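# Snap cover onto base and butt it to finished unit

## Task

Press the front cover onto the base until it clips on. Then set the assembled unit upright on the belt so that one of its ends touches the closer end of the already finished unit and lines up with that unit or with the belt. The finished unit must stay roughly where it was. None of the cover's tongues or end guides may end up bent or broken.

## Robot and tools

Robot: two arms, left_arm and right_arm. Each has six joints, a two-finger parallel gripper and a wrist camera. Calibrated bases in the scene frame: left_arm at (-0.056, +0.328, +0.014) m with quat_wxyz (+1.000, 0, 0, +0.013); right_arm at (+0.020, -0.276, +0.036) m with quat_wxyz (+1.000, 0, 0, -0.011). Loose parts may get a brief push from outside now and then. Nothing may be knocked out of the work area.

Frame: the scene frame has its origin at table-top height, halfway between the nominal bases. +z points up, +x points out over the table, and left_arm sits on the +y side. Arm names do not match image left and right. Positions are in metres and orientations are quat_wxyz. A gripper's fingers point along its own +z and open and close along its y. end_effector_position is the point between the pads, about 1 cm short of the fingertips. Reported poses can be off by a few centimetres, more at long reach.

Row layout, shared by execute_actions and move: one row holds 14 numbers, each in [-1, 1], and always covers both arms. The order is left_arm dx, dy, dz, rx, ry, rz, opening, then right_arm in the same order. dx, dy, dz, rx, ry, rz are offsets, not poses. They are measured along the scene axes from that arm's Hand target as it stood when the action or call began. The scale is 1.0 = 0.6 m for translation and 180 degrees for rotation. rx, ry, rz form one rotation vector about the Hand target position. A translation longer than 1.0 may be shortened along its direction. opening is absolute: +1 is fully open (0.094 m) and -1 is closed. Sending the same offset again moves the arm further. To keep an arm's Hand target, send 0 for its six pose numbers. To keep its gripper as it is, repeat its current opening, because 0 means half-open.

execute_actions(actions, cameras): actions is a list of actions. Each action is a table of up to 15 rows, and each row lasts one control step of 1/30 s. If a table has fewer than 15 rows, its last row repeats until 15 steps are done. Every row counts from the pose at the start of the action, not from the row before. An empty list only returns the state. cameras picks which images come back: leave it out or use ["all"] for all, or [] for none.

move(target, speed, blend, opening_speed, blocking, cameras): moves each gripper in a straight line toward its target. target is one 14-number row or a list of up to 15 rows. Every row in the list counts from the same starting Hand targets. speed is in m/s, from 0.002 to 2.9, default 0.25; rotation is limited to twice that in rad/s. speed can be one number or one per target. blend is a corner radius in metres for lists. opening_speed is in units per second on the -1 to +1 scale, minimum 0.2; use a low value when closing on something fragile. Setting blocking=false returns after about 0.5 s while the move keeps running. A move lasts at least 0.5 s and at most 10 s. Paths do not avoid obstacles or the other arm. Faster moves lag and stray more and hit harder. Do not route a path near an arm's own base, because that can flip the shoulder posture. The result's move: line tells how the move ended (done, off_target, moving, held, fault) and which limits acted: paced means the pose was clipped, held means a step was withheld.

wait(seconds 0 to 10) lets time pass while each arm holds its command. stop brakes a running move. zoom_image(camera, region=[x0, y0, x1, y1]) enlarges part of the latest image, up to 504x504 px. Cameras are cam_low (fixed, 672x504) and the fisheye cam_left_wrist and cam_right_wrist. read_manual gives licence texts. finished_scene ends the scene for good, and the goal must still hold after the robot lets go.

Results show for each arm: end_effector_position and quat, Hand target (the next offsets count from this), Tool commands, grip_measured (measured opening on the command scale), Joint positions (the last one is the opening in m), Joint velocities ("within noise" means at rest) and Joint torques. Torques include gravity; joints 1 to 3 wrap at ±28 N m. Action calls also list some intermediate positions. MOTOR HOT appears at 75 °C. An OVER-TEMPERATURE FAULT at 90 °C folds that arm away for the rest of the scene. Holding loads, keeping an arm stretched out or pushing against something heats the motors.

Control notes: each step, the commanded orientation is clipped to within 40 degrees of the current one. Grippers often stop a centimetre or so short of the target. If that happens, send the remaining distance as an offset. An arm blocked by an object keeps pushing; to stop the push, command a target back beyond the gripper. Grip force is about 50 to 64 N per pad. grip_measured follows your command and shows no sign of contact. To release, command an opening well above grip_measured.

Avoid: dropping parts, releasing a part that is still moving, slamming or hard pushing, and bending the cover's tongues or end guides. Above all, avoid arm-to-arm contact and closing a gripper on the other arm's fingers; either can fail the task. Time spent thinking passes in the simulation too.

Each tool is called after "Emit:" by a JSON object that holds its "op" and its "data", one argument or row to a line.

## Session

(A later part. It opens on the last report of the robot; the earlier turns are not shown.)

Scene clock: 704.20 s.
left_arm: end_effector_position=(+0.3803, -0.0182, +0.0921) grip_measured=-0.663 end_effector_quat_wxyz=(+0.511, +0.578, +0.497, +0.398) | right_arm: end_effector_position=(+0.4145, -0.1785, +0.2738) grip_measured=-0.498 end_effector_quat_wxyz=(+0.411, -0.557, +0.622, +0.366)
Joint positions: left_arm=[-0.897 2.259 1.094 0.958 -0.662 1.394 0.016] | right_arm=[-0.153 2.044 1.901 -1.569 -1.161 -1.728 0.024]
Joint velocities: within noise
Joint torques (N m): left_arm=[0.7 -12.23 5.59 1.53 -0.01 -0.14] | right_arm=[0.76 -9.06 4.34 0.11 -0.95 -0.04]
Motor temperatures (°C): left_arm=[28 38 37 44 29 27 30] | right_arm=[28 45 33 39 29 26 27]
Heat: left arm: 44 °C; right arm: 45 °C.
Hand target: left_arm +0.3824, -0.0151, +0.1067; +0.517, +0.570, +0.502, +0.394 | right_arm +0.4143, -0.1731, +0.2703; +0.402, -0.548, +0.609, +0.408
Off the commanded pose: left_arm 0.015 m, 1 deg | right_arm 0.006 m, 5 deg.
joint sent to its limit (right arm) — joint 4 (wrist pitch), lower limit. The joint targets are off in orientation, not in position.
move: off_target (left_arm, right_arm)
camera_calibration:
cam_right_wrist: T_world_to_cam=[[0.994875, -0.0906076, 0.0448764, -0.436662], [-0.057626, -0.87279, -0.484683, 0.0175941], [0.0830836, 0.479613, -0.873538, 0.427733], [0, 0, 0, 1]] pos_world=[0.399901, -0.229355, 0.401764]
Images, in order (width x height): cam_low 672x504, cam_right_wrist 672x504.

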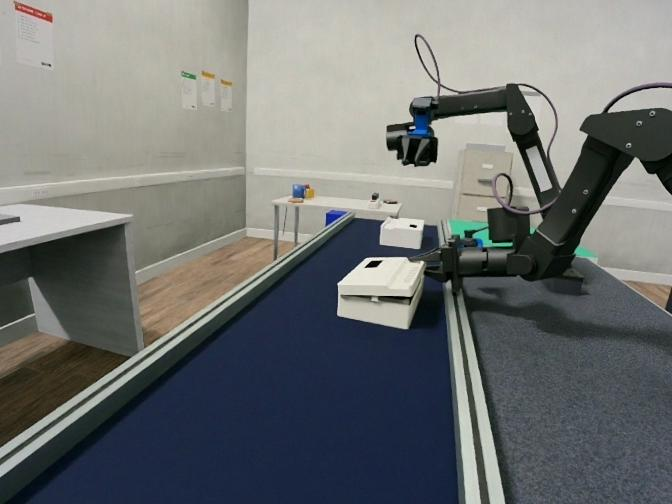

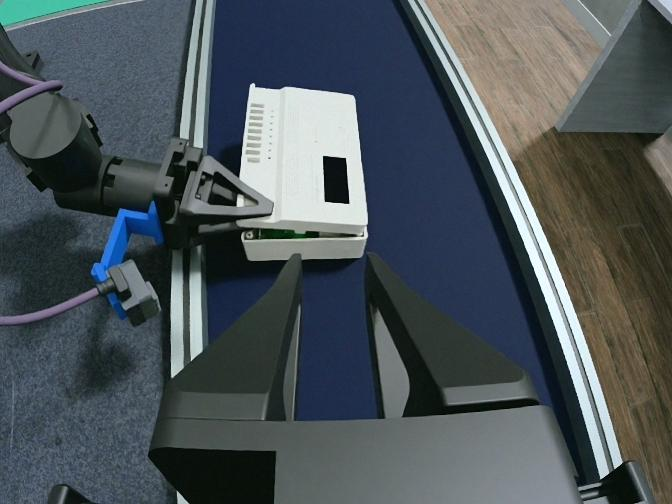

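Emit:
{"op": "move", "data": {
  "target": [0,0,-0.02,0,0,0,-0.45,0,0,0,0,0,0,-0.5],
  "speed": 0.05,
  "opening_speed": 0.2,
  "cameras": ["cam_right_wrist","cam_low","cam_left_wrist"]
}}

Emit:
{"op": "zoom_image", "data": {
  "camera": "cam_right_wrist",
  "region": [180, 40, 400, 270]
}}

Emit:
{"op": "zoom_image", "data": {
  "camera": "cam_low",
  "region": [330, 230, 460, 340]
}}

Scene clock: 710.90 s.
left_arm: end_effector_position=(+0.3803, -0.0184, +0.0924) grip_measured=-0.453 end_effector_quat_wxyz=(+0.512, +0.577, +0.497, +0.397) | right_arm: end_effector_position=(+0.4145, -0.1785, +0.2738) grip_measured=-0.498 end_effector_quat_wxyz=(+0.411, -0.557, +0.622, +0.366)
Joint positions: left_arm=[-0.897 2.259 1.094 0.959 -0.661 1.392 0.026] | right_arm=[-0.153 2.044 1.901 -1.569 -1.161 -1.728 0.024]
Joint velocities: within noise
Joint torques (N m): left_arm=[0.7 -9.47 5.46 1.85 -0.01 -0.12] | right_arm=[0.75 -9.07 4.33 0.11 -0.95 -0.04]
Motor temperatures (°C): left_arm=[28 40 37 43 29 27 30] | right_arm=[28 45 33 39 29 26 27]
Heat: left arm: 43 °C; right arm: 45 °C.
Hand target: left_arm +0.3824, -0.0151, +0.0946; +0.517, +0.570, +0.502, +0.394 | right_arm +0.4143, -0.1731, +0.2703; +0.402, -0.548, +0.609, +0.408
Off the commanded pose: left_arm 0.004 m, 1 deg | right_arm 0.006 m, 5 deg.
joint sent to its limit (right arm) — joint 4 (wrist pitch), lower limit. The joint targets are off in orientation, not in position.
move: off_target (right_arm)
camera_calibration:
cam_left_wrist: T_world_to_cam=[[-0.200991, -0.113224, -0.973028, 0.160974], [-0.508635, 0.860968, 0.00488102, 0.216683], [0.837193, 0.495897, -0.230637, -0.153452], [0, 0, 0, 1]] pos_world=[0.271036, -0.0922349, 0.120183]
cam_right_wrist: T_world_to_cam=[[0.994875, -0.0906076, 0.0448764, -0.436662], [-0.057626, -0.87279, -0.484683, 0.0175941], [0.0830836, 0.479613, -0.873538, 0.427733], [0, 0, 0, 1]] pos_world=[0.399901, -0.229355, 0.401764]

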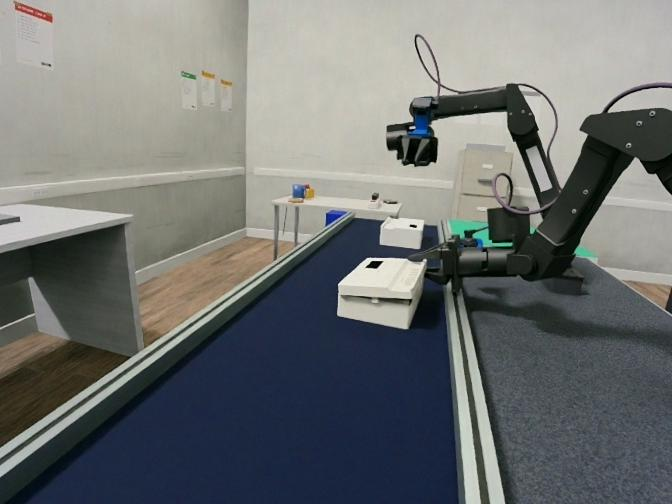

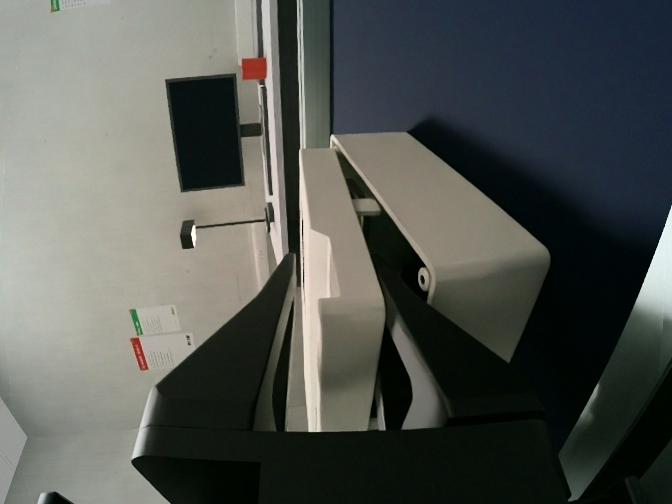

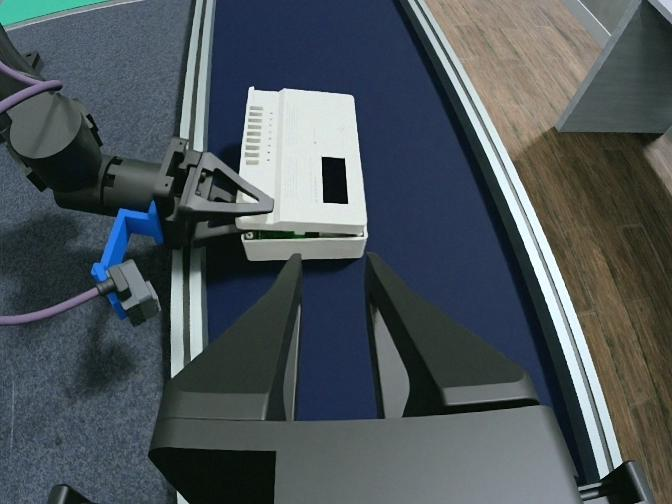

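Scaled by 2.191 from the camera's 672x504 image, which has a finer 960x720 frame.

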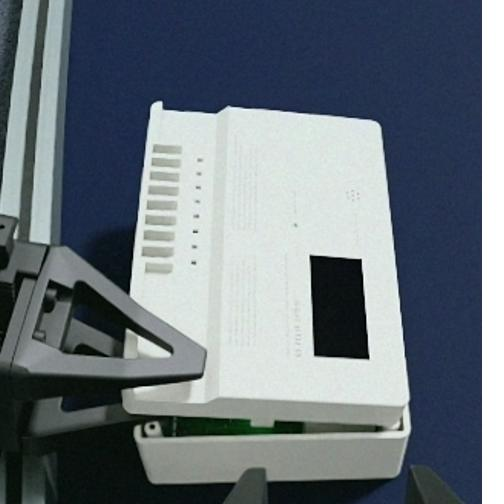

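Scaled by 3.877 from the camera's 672x504 image, which has a finer 960x720 frame.

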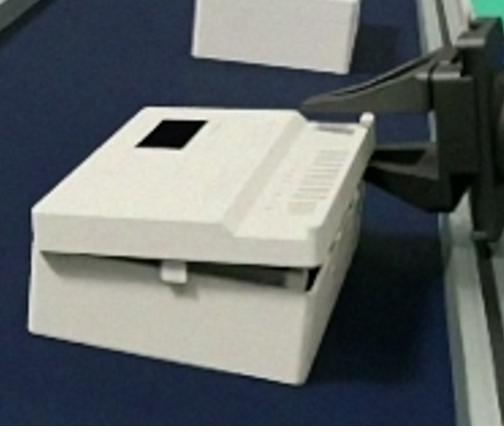

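Emit:
{"op": "move", "data": {
  "target": [-0.026,0,-0.012,0,0,0,-0.45,0,0,0,0,0,0,-0.5],
  "speed": 0.04,
  "cameras": ["cam_right_wrist","cam_low","cam_left_wrist"]
}}

Emit:
{"op": "zoom_image", "data": {
  "camera": "cam_right_wrist",
  "region": [180, 40, 400, 270]
}}

Emit:
{"op": "zoom_image", "data": {
  "camera": "cam_low",
  "region": [330, 230, 460, 340]
}}

Scene clock: 718.90 s.
left_arm: end_effector_position=(+0.3715, -0.0154, +0.0863) grip_measured=-0.452 end_effector_quat_wxyz=(+0.511, +0.578, +0.497, +0.397) | right_arm: end_effector_position=(+0.4145, -0.1785, +0.2738) grip_measured=-0.498 end_effector_quat_wxyz=(+0.411, -0.557, +0.622, +0.366)
Joint positions: left_arm=[-0.909 2.259 1.056 0.994 -0.673 1.389 0.026] | right_arm=[-0.153 2.044 1.901 -1.569 -1.161 -1.728 0.024]
Joint velocities: within noise
Joint torques (N m): left_arm=[-0.59 -9.39 4.3 1.94 -0.18 -0.17] | right_arm=[0.76 -9.06 4.33 0.1 -0.95 -0.05]
Motor temperatures (°C): left_arm=[28 41 37 42 29 27 29] | right_arm=[28 45 33 38 29 26 27]
Heat: left arm: 42 °C; right arm: 45 °C.
Hand target: left_arm +0.3668, -0.0151, +0.0875; +0.517, +0.570, +0.502, +0.394 | right_arm +0.4143, -0.1731, +0.2703; +0.402, -0.548, +0.609, +0.408
Off the commanded pose: left_arm 0.005 m, 1 deg | right_arm 0.006 m, 5 deg.
joint sent to its limit (right arm) — joint 4 (wrist pitch), lower limit. The joint targets are off in orientation, not in position.
move: off_target (right_arm)
camera_calibration:
cam_left_wrist: T_world_to_cam=[[-0.202109, -0.111666, -0.972976, 0.15393], [-0.508778, 0.86087, 0.00688469, 0.209545], [0.836837, 0.496421, -0.230803, -0.148793], [0, 0, 0, 1]] pos_world=[0.262238, -0.0893382, 0.113985]
cam_right_wrist: T_world_to_cam=[[0.994875, -0.0906076, 0.0448764, -0.436662], [-0.057626, -0.87279, -0.484683, 0.0175941], [0.0830836, 0.479613, -0.873538, 0.427733], [0, 0, 0, 1]] pos_world=[0.399901, -0.229355, 0.401764]

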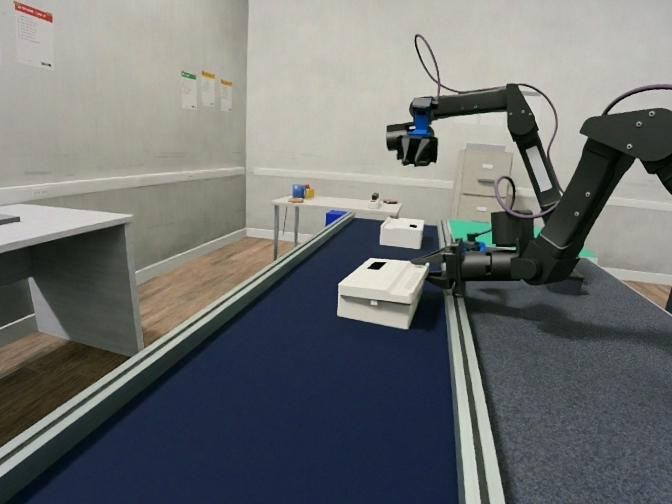

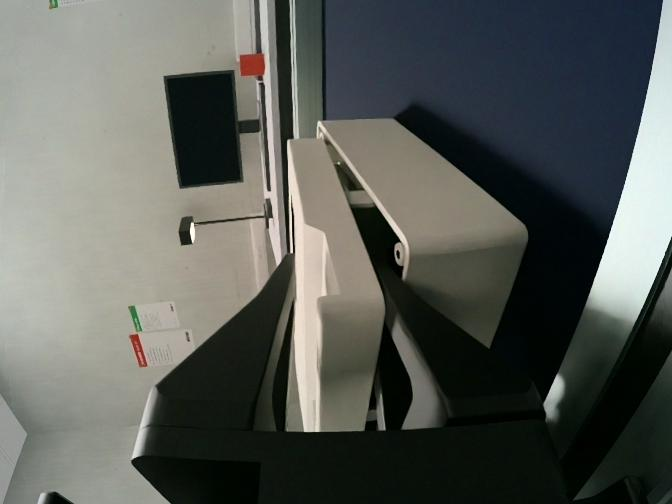

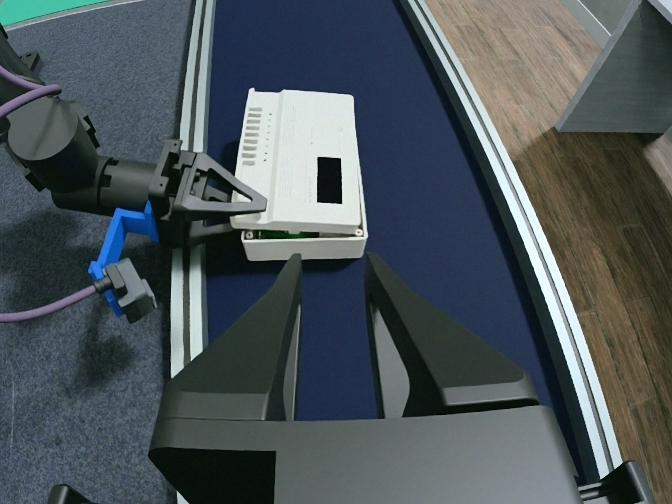

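Scaled by 2.191 from the camera's 672x504 image, which has a finer 960x720 frame.

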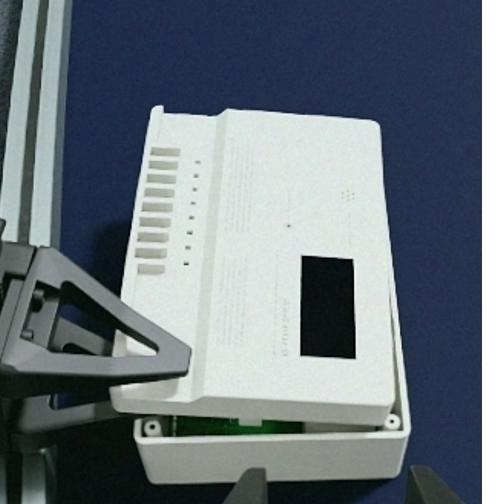

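Scaled by 3.877 from the camera's 672x504 image, which has a finer 960x720 frame.

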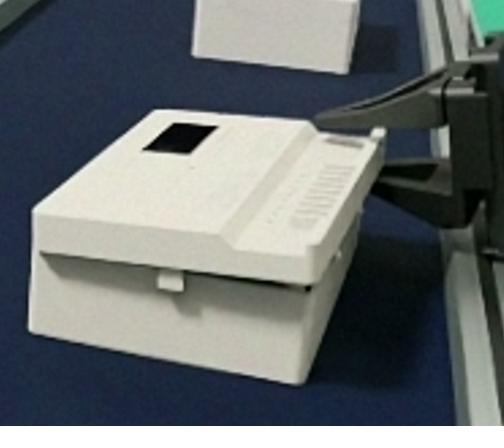

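Emit:
{"op": "move", "data": {
  "target": [0.0,0,0.0,0,0,0,-0.78,0,0,0,0,0,0,-0.5],
  "speed": 0.04,
  "opening_speed": 0.3,
  "cameras": []
}}

Emit:
{"op": "move", "data": {
  "target": [0,0,0.06,0,0,0,-0.8,0,0,0,0,0,0,-0.5],
  "speed": 0.08,
  "cameras": ["cam_right_wrist","cam_low","cam_left_wrist"]
}}

Emit:
{"op": "zoom_image", "data": {
  "camera": "cam_right_wrist",
  "region": [180, 40, 400, 270]
}}

Emit:
{"op": "zoom_image", "data": {
  "camera": "cam_low",
  "region": [330, 230, 460, 340]
}}

Scene clock: 727.27 s.
left_arm: end_effector_position=(+0.3716, -0.0153, +0.0865) grip_measured=-0.663 end_effector_quat_wxyz=(+0.512, +0.576, +0.499, +0.397) | right_arm: end_effector_position=(+0.4145, -0.1785, +0.2738) grip_measured=-0.498 end_effector_quat_wxyz=(+0.411, -0.557, +0.622, +0.366)
Joint positions: left_arm=[-0.909 2.259 1.056 0.995 -0.674 1.386 0.016] | right_arm=[-0.153 2.044 1.901 -1.569 -1.161 -1.728 0.024]
Joint velocities: within noise
Joint torques (N m): left_arm=[-0.66 -9.37 4.34 1.92 -0.15 -0.14] | right_arm=[0.77 -9.06 4.36 0.1 -0.95 -0.05]
Motor temperatures (°C): left_arm=[28 41 37 43 29 27 29] | right_arm=[28 45 33 38 29 26 27]
Heat: left arm: 43 °C; right arm: 45 °C.
Hand target: left_arm +0.3669, -0.0152, +0.0876; +0.517, +0.570, +0.502, +0.394 | right_arm +0.4143, -0.1731, +0.2703; +0.402, -0.548, +0.609, +0.408
Off the commanded pose: left_arm 0.005 m, 1 deg | right_arm 0.006 m, 5 deg.
joint sent to its limit (right arm) — joint 4 (wrist pitch), lower limit. The joint targets are off in orientation, not in position.
move: off_target (right_arm)
No camera images: "cameras" was empty.

Scene clock: 728.47 s.
left_arm: end_effector_position=(+0.3694, -0.0140, +0.1013) grip_measured=-0.663 end_effector_quat_wxyz=(+0.498, +0.588, +0.500, +0.395) | right_arm: end_effector_position=(+0.4145, -0.1785, +0.2738) grip_measured=-0.498 end_effector_quat_wxyz=(+0.411, -0.557, +0.622, +0.366)
Joint positions: left_arm=[-0.91 2.186 1.056 0.881 -0.674 1.381 0.016] | right_arm=[-0.153 2.044 1.901 -1.569 -1.161 -1.728 0.024]
Joint velocities: within noise
Joint torques (N m): left_arm=[-0.49 -12.08 5.5 1.86 -0.16 -0.08] | right_arm=[0.76 -9.06 4.36 0.11 -0.95 -0.05]
Motor temperatures (°C): left_arm=[28 41 37 43 29 27 29] | right_arm=[28 45 33 37 29 26 27]
Heat: left arm: 43 °C; right arm: 45 °C.
Hand target: left_arm +0.3669, -0.0151, +0.1236; +0.517, +0.570, +0.502, +0.394 | right_arm +0.4143, -0.1731, +0.2703; +0.402, -0.548, +0.609, +0.408
Off the commanded pose: left_arm 0.022 m, 3 deg | right_arm 0.006 m, 5 deg.
joint sent to its limit (right arm) — joint 4 (wrist pitch), lower limit. The joint targets are off in orientation, not in position.
move: off_target (left_arm, right_arm)
camera_calibration:
cam_left_wrist: T_world_to_cam=[[-0.22744, -0.0904266, -0.969585, 0.177627], [-0.508819, 0.859983, 0.0391511, 0.203956], [0.830286, 0.502248, -0.241605, -0.140683], [0, 0, 0, 1]] pos_world=[0.260983, -0.0886786, 0.130249]
cam_right_wrist: T_world_to_cam=[[0.994875, -0.0906076, 0.0448764, -0.436662], [-0.057626, -0.87279, -0.484683, 0.0175941], [0.0830836, 0.479613, -0.873538, 0.427733], [0, 0, 0, 1]] pos_world=[0.399901, -0.229355, 0.401764]

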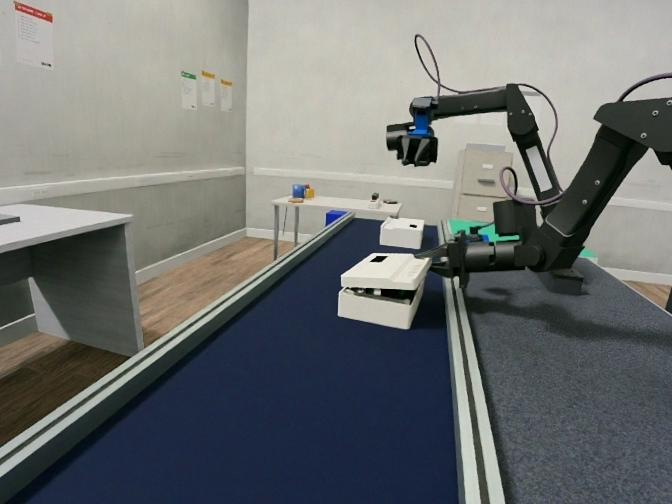

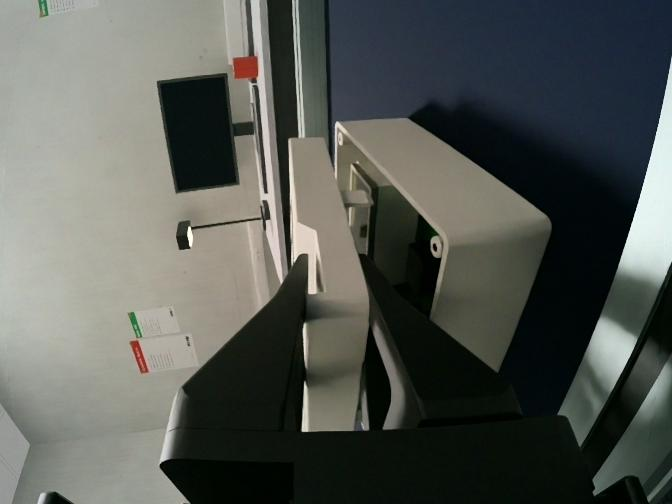

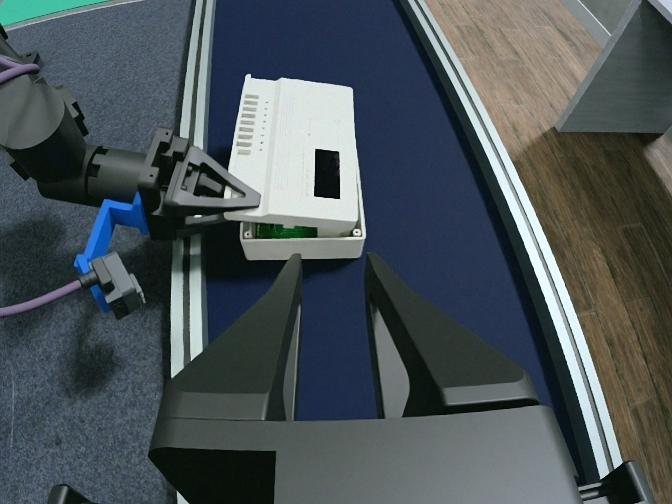

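Scaled by 2.191 from the camera's 672x504 image, which has a finer 960x720 frame.

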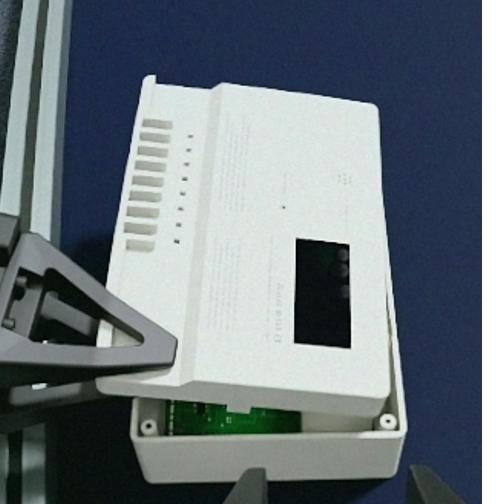

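Scaled by 3.877 from the camera's 672x504 image, which has a finer 960x720 frame.

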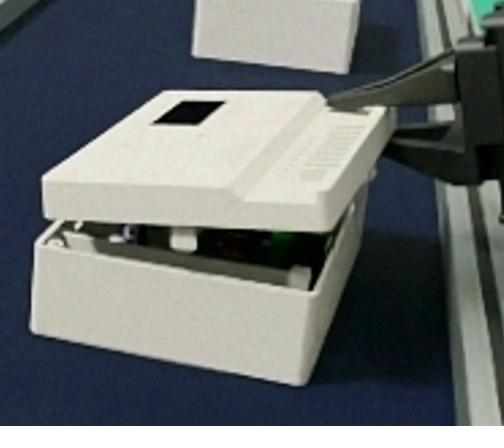

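Emit:
{"op": "move", "data": {
  "target": [
    [0,0,0.035,0,0,0,-0.8,0,0,0,0,0,0,-0.5],
    [0.02,-0.01,0.035,0,0,-0.015,-0.8,0,0,0,0,0,0,-0.5]
  ],
  "speed": 0.08,
  "cameras": ["cam_right_wrist","cam_low","cam_left_wrist"]
}}

Emit:
{"op": "zoom_image", "data": {
  "camera": "cam_right_wrist",
  "region": [200, 60, 400, 270]
}}

Emit:
{"op": "zoom_image", "data": {
  "camera": "cam_low",
  "region": [330, 230, 460, 340]
}}

Scene clock: 755.67 s.
left_arm: end_effector_position=(+0.3704, -0.0157, +0.1151) grip_measured=-0.663 end_effector_quat_wxyz=(+0.498, +0.605, +0.489, +0.382) | right_arm: end_effector_position=(+0.4145, -0.1785, +0.2738) grip_measured=-0.498 end_effector_quat_wxyz=(+0.411, -0.557, +0.622, +0.366)
Joint positions: left_arm=[-0.896 2.126 1.056 0.808 -0.616 1.391 0.016] | right_arm=[-0.153 2.044 1.901 -1.569 -1.161 -1.728 0.024]
Joint velocities: within noise
Joint torques (N m): left_arm=[0.65 -10.77 9.74 1.88 -0.03 0.01] | right_arm=[0.75 -9.03 4.34 0.11 -0.95 -0.05]
Motor temperatures (°C): left_arm=[28 46 37 44 29 27 30] | right_arm=[28 45 33 36 29 26 27]
Heat: left arm: 46 °C; right arm: 45 °C.
Hand target: left_arm +0.3788, -0.0212, +0.1446; +0.526, +0.582, +0.488, +0.382 | right_arm +0.4143, -0.1731, +0.2703; +0.402, -0.548, +0.609, +0.408
Off the commanded pose: left_arm 0.031 m, 4 deg | right_arm 0.006 m, 5 deg.
joint sent to its limit (right arm) — joint 4 (wrist pitch), lower limit. The joint targets are off in orientation, not in position.
move: off_target (left_arm, right_arm)
camera_calibration:
cam_left_wrist: T_world_to_cam=[[-0.248877, -0.0695312, -0.966036, 0.19894], [-0.469957, 0.880803, 0.0576771, 0.189221], [0.846877, 0.46835, -0.251888, -0.142801], [0, 0, 0, 1]] pos_world=[0.259372, -0.0859529, 0.1453]
cam_right_wrist: T_world_to_cam=[[0.994875, -0.0906076, 0.0448764, -0.436662], [-0.057626, -0.87279, -0.484683, 0.0175941], [0.0830836, 0.479613, -0.873538, 0.427733], [0, 0, 0, 1]] pos_world=[0.399901, -0.229355, 0.401764]

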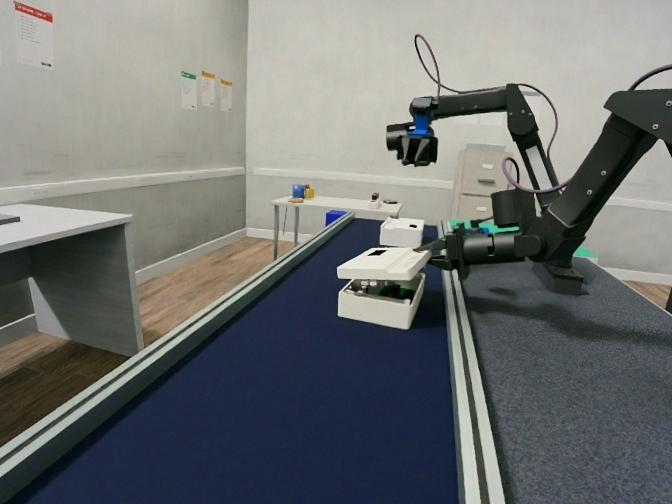

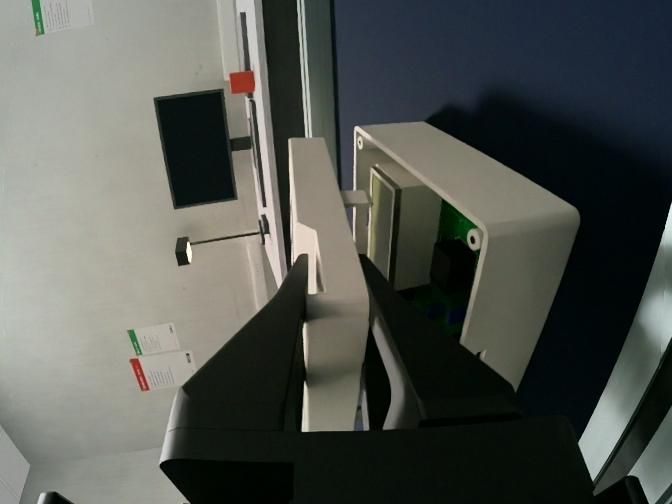

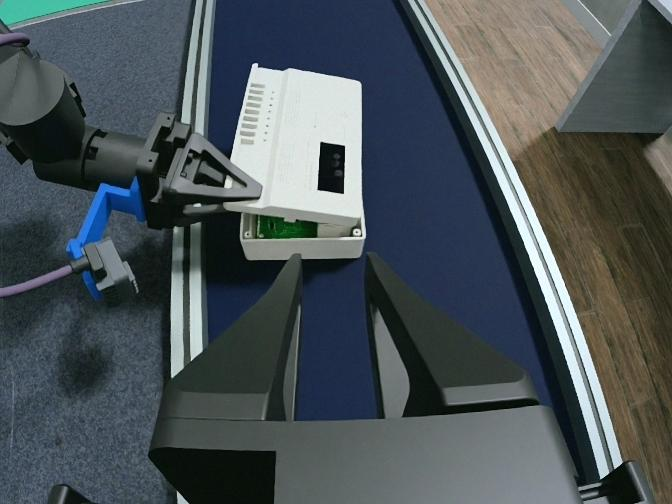

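Scaled by 2.400 from the camera's 672x504 image, which has a finer 960x720 frame.

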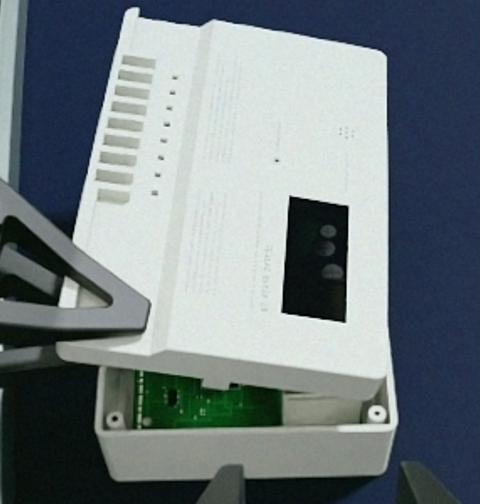

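Scaled by 3.877 from the camera's 672x504 image, which has a finer 960x720 frame.

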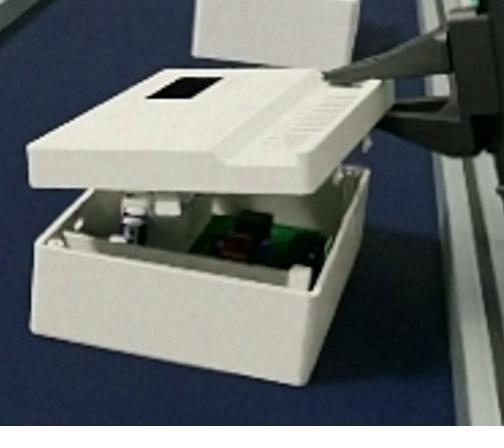

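Emit:
{"op": "move", "data": {
  "target": [0.014,-0.015,0,0,-0.01,0.004,-0.8,0,0,0,0,0,0,-0.5],
  "speed": 0.06,
  "cameras": []
}}

Emit:
{"op": "move", "data": {
  "target": [0,0,-0.045,0,0,0,-0.8,0,0,0,0,0,0,-0.5],
  "speed": 0.06,
  "cameras": ["cam_right_wrist","cam_low","cam_left_wrist"]
}}

Emit:
{"op": "zoom_image", "data": {
  "camera": "cam_right_wrist",
  "region": [200, 60, 400, 270]
}}

Emit:
{"op": "zoom_image", "data": {
  "camera": "cam_low",
  "region": [330, 230, 460, 340]
}}

Scene clock: 765.40 s.
left_arm: end_effector_position=(+0.3797, -0.0265, +0.1359) grip_measured=-0.663 end_effector_quat_wxyz=(+0.518, +0.591, +0.482, +0.388) | right_arm: end_effector_position=(+0.4145, -0.1785, +0.2738) grip_measured=-0.498 end_effector_quat_wxyz=(+0.411, -0.557, +0.622, +0.366)
Joint positions: left_arm=[-0.896 2.136 1.116 0.821 -0.617 1.414 0.016] | right_arm=[-0.153 2.044 1.901 -1.569 -1.161 -1.728 0.024]
Joint velocities: within noise
Joint torques (N m): left_arm=[0.25 -7.41 10.07 2.09 -0.2 0] | right_arm=[0.76 -9.06 4.34 0.11 -0.96 -0.04]
Motor temperatures (°C): left_arm=[28 44 38 43 29 27 30] | right_arm=[28 45 33 35 29 26 27]
Heat: left arm: 44 °C; right arm: 45 °C.
Hand target: left_arm +0.3872, -0.0301, +0.1444; +0.531, +0.573, +0.484, +0.394 | right_arm +0.4143, -0.1731, +0.2703; +0.402, -0.548, +0.609, +0.408
Off the commanded pose: left_arm 0.012 m, 3 deg | right_arm 0.006 m, 5 deg.
joint sent to its limit (right arm) — joint 4 (wrist pitch), lower limit. The joint targets are off in orientation, not in position.
move: off_target (left_arm, right_arm)
No camera images: "cameras" was empty.

Scene clock: 766.53 s.
left_arm: end_effector_position=(+0.3815, -0.0285, +0.1120) grip_measured=-0.663 end_effector_quat_wxyz=(+0.519, +0.589, +0.482, +0.389) | right_arm: end_effector_position=(+0.4145, -0.1785, +0.2738) grip_measured=-0.498 end_effector_quat_wxyz=(+0.411, -0.557, +0.622, +0.366)
Joint positions: left_arm=[-0.896 2.212 1.116 0.901 -0.617 1.414 0.016] | right_arm=[-0.153 2.044 1.901 -1.569 -1.161 -1.728 0.024]
Joint velocities: within noise
Joint torques (N m): left_arm=[0.25 -7.66 8.53 2.16 -0.18 0] | right_arm=[0.77 -9.05 4.36 0.1 -0.95 -0.05]
Motor temperatures (°C): left_arm=[28 44 38 43 29 27 30] | right_arm=[28 45 33 35 29 26 27]
Heat: left arm: 44 °C; right arm: 45 °C.
Hand target: left_arm +0.3872, -0.0302, +0.1175; +0.532, +0.573, +0.484, +0.394 | right_arm +0.4143, -0.1731, +0.2703; +0.402, -0.548, +0.609, +0.408
Off the commanded pose: left_arm 0.008 m, 2 deg | right_arm 0.006 m, 5 deg.
joint sent to its limit (right arm) — joint 4 (wrist pitch), lower limit. The joint targets are off in orientation, not in position.
move: off_target (right_arm)
camera_calibration:
cam_left_wrist: T_world_to_cam=[[-0.201923, -0.0965566, -0.97463, 0.179995], [-0.468842, 0.88323, 0.00963251, 0.210879], [0.859892, 0.458893, -0.223614, -0.155335], [0, 0, 0, 1]] pos_world=[0.268785, -0.0975929, 0.138662]
cam_right_wrist: T_world_to_cam=[[0.994875, -0.0906076, 0.0448764, -0.436662], [-0.057626, -0.87279, -0.484683, 0.0175941], [0.0830836, 0.479613, -0.873538, 0.427733], [0, 0, 0, 1]] pos_world=[0.399901, -0.229355, 0.401764]

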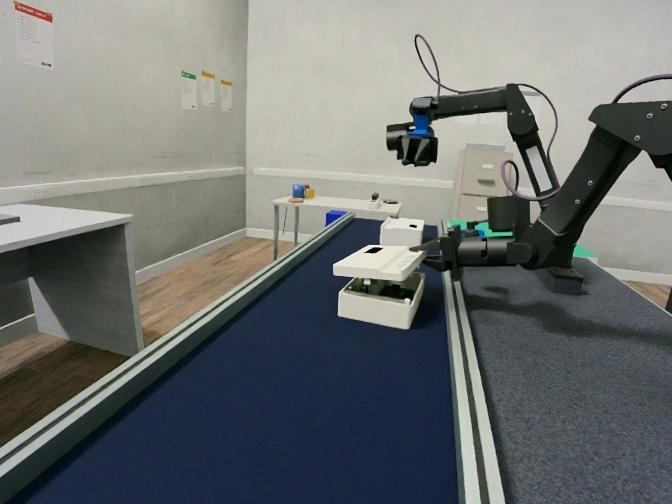

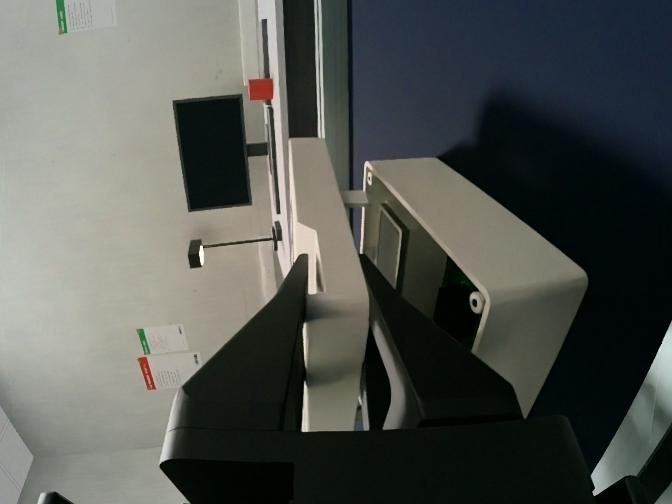

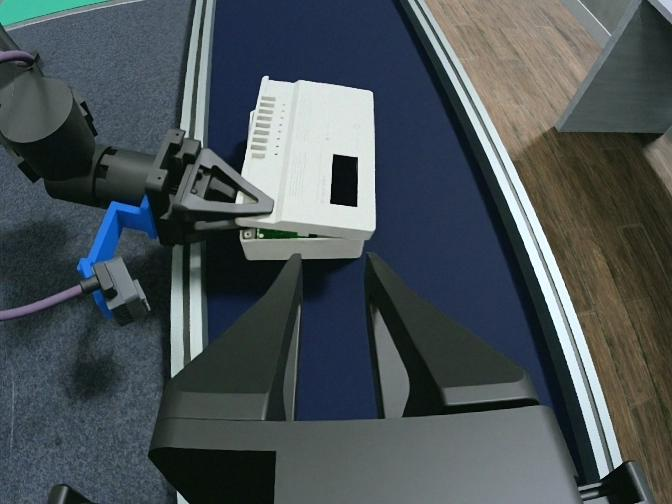

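Scaled by 2.400 from the camera's 672x504 image, which has a finer 960x720 frame.

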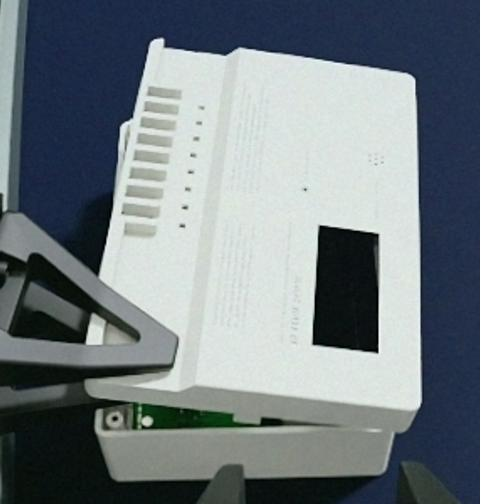

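Scaled by 3.877 from the camera's 672x504 image, which has a finer 960x720 frame.

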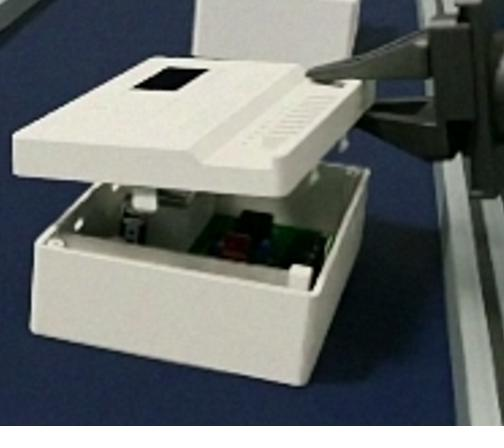

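Emit:
{"op": "move", "data": {
  "target": [-0.008,0.008,0.005,-0.033,0,0.0167,-0.8,0,0,0,0,0,0,-0.5],
  "speed": 0.06,
  "cameras": ["cam_right_wrist","cam_low","cam_left_wrist"]
}}

Emit:
{"op": "zoom_image", "data": {
  "camera": "cam_right_wrist",
  "region": [200, 60, 400, 270]
}}

Emit:
{"op": "zoom_image", "data": {
  "camera": "cam_low",
  "region": [330, 230, 460, 340]
}}

Scene clock: 791.47 s.
left_arm: end_effector_position=(+0.3827, -0.0223, +0.1206) grip_measured=-0.663 end_effector_quat_wxyz=(+0.540, +0.544, +0.516, +0.383) | right_arm: end_effector_position=(+0.4145, -0.1785, +0.2738) grip_measured=-0.498 end_effector_quat_wxyz=(+0.411, -0.557, +0.622, +0.366)
Joint positions: left_arm=[-0.901 2.212 1.116 0.937 -0.674 1.329 0.016] | right_arm=[-0.153 2.044 1.901 -1.569 -1.161 -1.728 0.024]
Joint velocities: within noise
Joint torques (N m): left_arm=[-0.47 -7.66 7.13 2.13 -0.15 -0.07] | right_arm=[0.76 -9.06 4.34 0.1 -0.95 -0.05]
Motor temperatures (°C): left_arm=[28 42 40 45 29 27 30] | right_arm=[28 45 33 34 30 26 27]
Heat: left arm: 45 °C; right arm: 45 °C.
Hand target: left_arm +0.3825, -0.0253, +0.1205; +0.550, +0.532, +0.518, +0.383 | right_arm +0.4143, -0.1731, +0.2703; +0.402, -0.548, +0.609, +0.408
Off the commanded pose: left_arm 0.003 m, 2 deg | right_arm 0.006 m, 5 deg.
joint sent to its limit (right arm) — joint 4 (wrist pitch), lower limit. The joint targets are off in orientation, not in position.
move: off_target (right_arm)
camera_calibration:
cam_left_wrist: T_world_to_cam=[[-0.180076, -0.208821, -0.961232, 0.176849], [-0.522236, 0.848405, -0.0864749, 0.237069], [0.833572, 0.486418, -0.261831, -0.142001], [0, 0, 0, 1]] pos_world=[0.27402, -0.0951293, 0.153313]
cam_right_wrist: T_world_to_cam=[[0.994875, -0.0906076, 0.0448764, -0.436662], [-0.057626, -0.87279, -0.484683, 0.0175941], [0.0830836, 0.479613, -0.873538, 0.427733], [0, 0, 0, 1]] pos_world=[0.399901, -0.229355, 0.401764]

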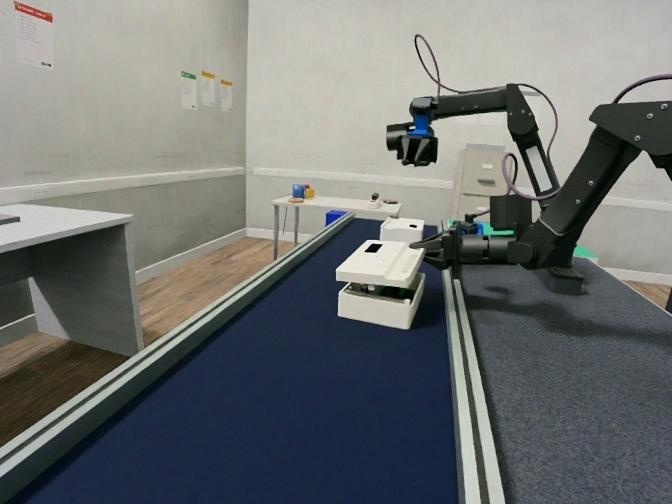

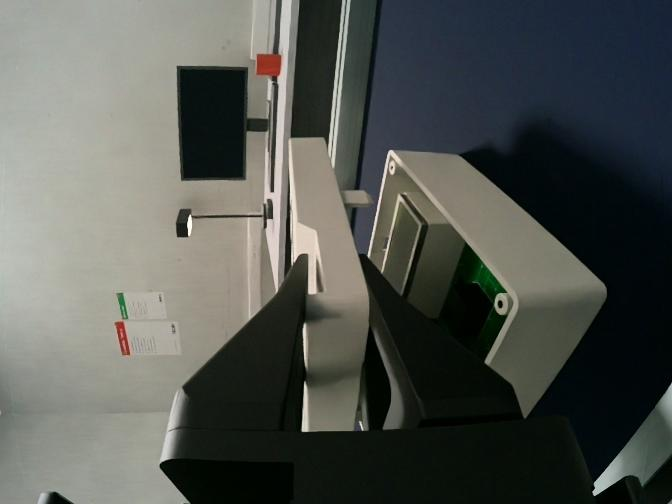

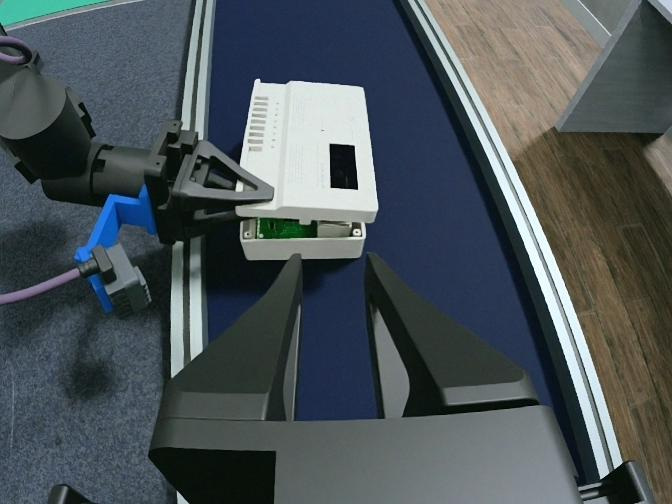

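Scaled by 2.400 from the camera's 672x504 image, which has a finer 960x720 frame.

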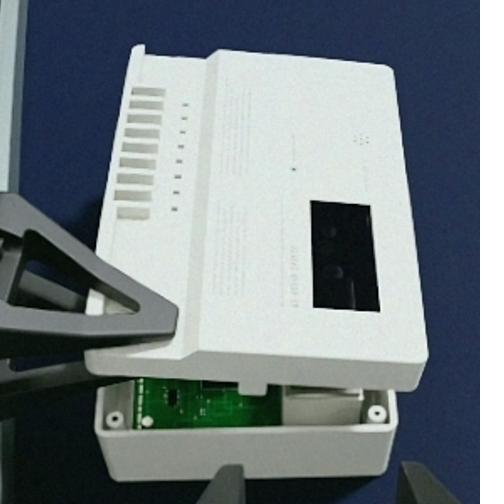

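Scaled by 3.877 from the camera's 672x504 image, which has a finer 960x720 frame.

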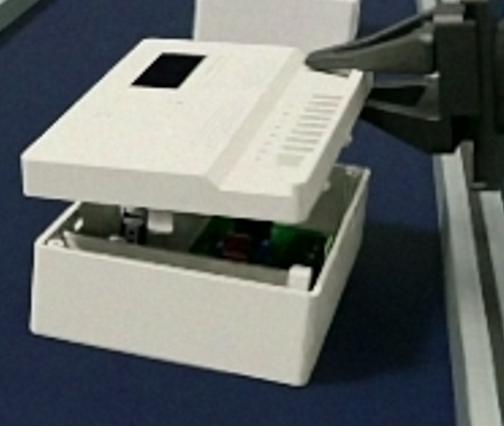

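Emit:
{"op": "move", "data": {
  "target": [-0.008,0.0,-0.01,0.03,0.01,0,-0.8,0,0,0,0,0,0,-0.5],
  "speed": 0.06,
  "cameras": ["cam_right_wrist","cam_low","cam_left_wrist"]
}}

Emit:
{"op": "zoom_image", "data": {
  "camera": "cam_right_wrist",
  "region": [200, 60, 400, 270]
}}

Emit:
{"op": "zoom_image", "data": {
  "camera": "cam_low",
  "region": [330, 230, 460, 340]
}}

Scene clock: 813.27 s.
left_arm: end_effector_position=(+0.3781, -0.0221, +0.1085) grip_measured=-0.663 end_effector_quat_wxyz=(+0.509, +0.571, +0.508, +0.395) | right_arm: end_effector_position=(+0.4145, -0.1785, +0.2738) grip_measured=-0.498 end_effector_quat_wxyz=(+0.411, -0.557, +0.622, +0.366)
Joint positions: left_arm=[-0.912 2.212 1.116 0.876 -0.69 1.362 0.016] | right_arm=[-0.153 2.044 1.901 -1.569 -1.161 -1.728 0.024]
Joint velocities: within noise
Joint torques (N m): left_arm=[-0.54 -9.06 7.25 1.86 -0.2 -0.01] | right_arm=[0.76 -9.07 4.36 0.11 -0.95 -0.05]
Motor temperatures (°C): left_arm=[28 42 39 43 29 27 30] | right_arm=[28 45 33 33 30 26 27]
Heat: left arm: 43 °C; right arm: 45 °C.
Hand target: left_arm +0.3777, -0.0252, +0.1145; +0.516, +0.563, +0.508, +0.398 | right_arm +0.4143, -0.1731, +0.2703; +0.402, -0.548, +0.609, +0.408
Off the commanded pose: left_arm 0.007 m, 1 deg | right_arm 0.006 m, 5 deg.
joint sent to its limit (right arm) — joint 4 (wrist pitch), lower limit. The joint targets are off in orientation, not in position.
move: off_target (right_arm)
camera_calibration:
cam_left_wrist: T_world_to_cam=[[-0.209181, -0.130455, -0.969136, 0.17801], [-0.524418, 0.85146, -0.00142239, 0.225118], [0.825366, 0.507935, -0.246522, -0.139552], [0, 0, 0, 1]] pos_world=[0.270473, -0.097573, 0.138434]
cam_right_wrist: T_world_to_cam=[[0.994875, -0.0906076, 0.0448764, -0.436662], [-0.057626, -0.87279, -0.484683, 0.0175941], [0.0830836, 0.479613, -0.873538, 0.427733], [0, 0, 0, 1]] pos_world=[0.399901, -0.229355, 0.401764]

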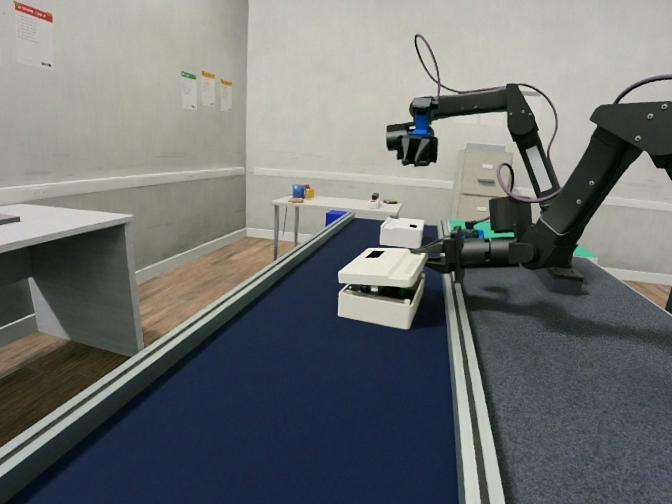

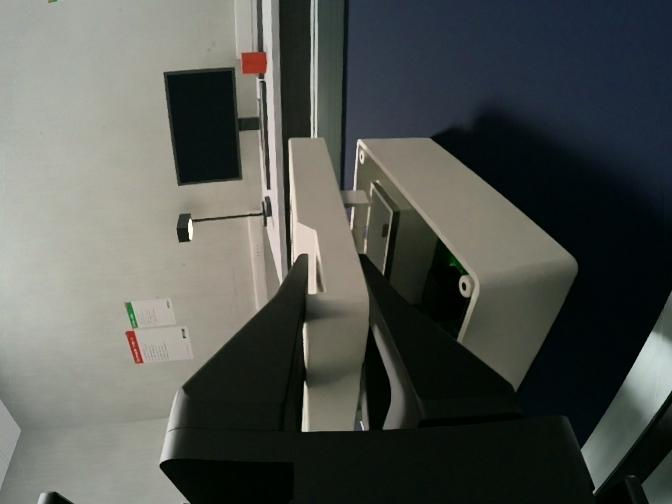

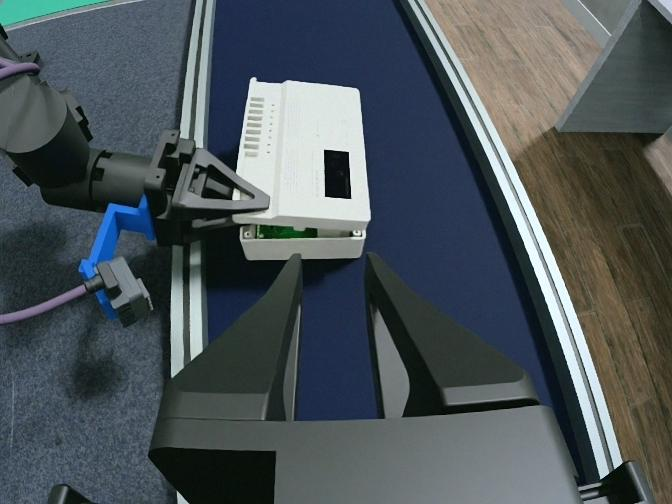

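Scaled by 2.400 from the camera's 672x504 image, which has a finer 960x720 frame.

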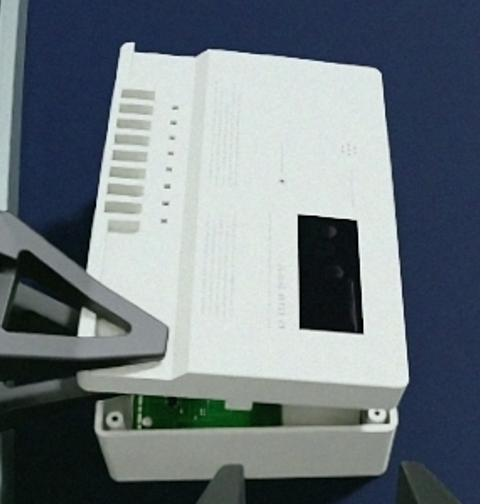

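Scaled by 3.877 from the camera's 672x504 image, which has a finer 960x720 frame.

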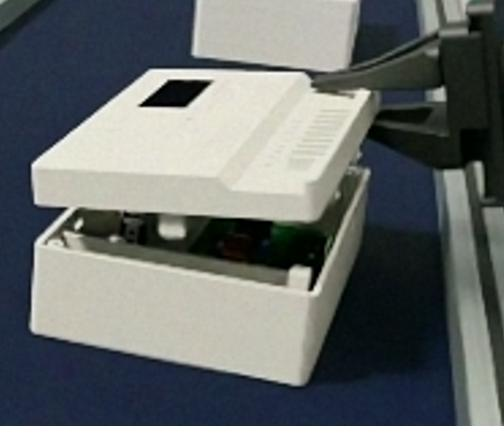

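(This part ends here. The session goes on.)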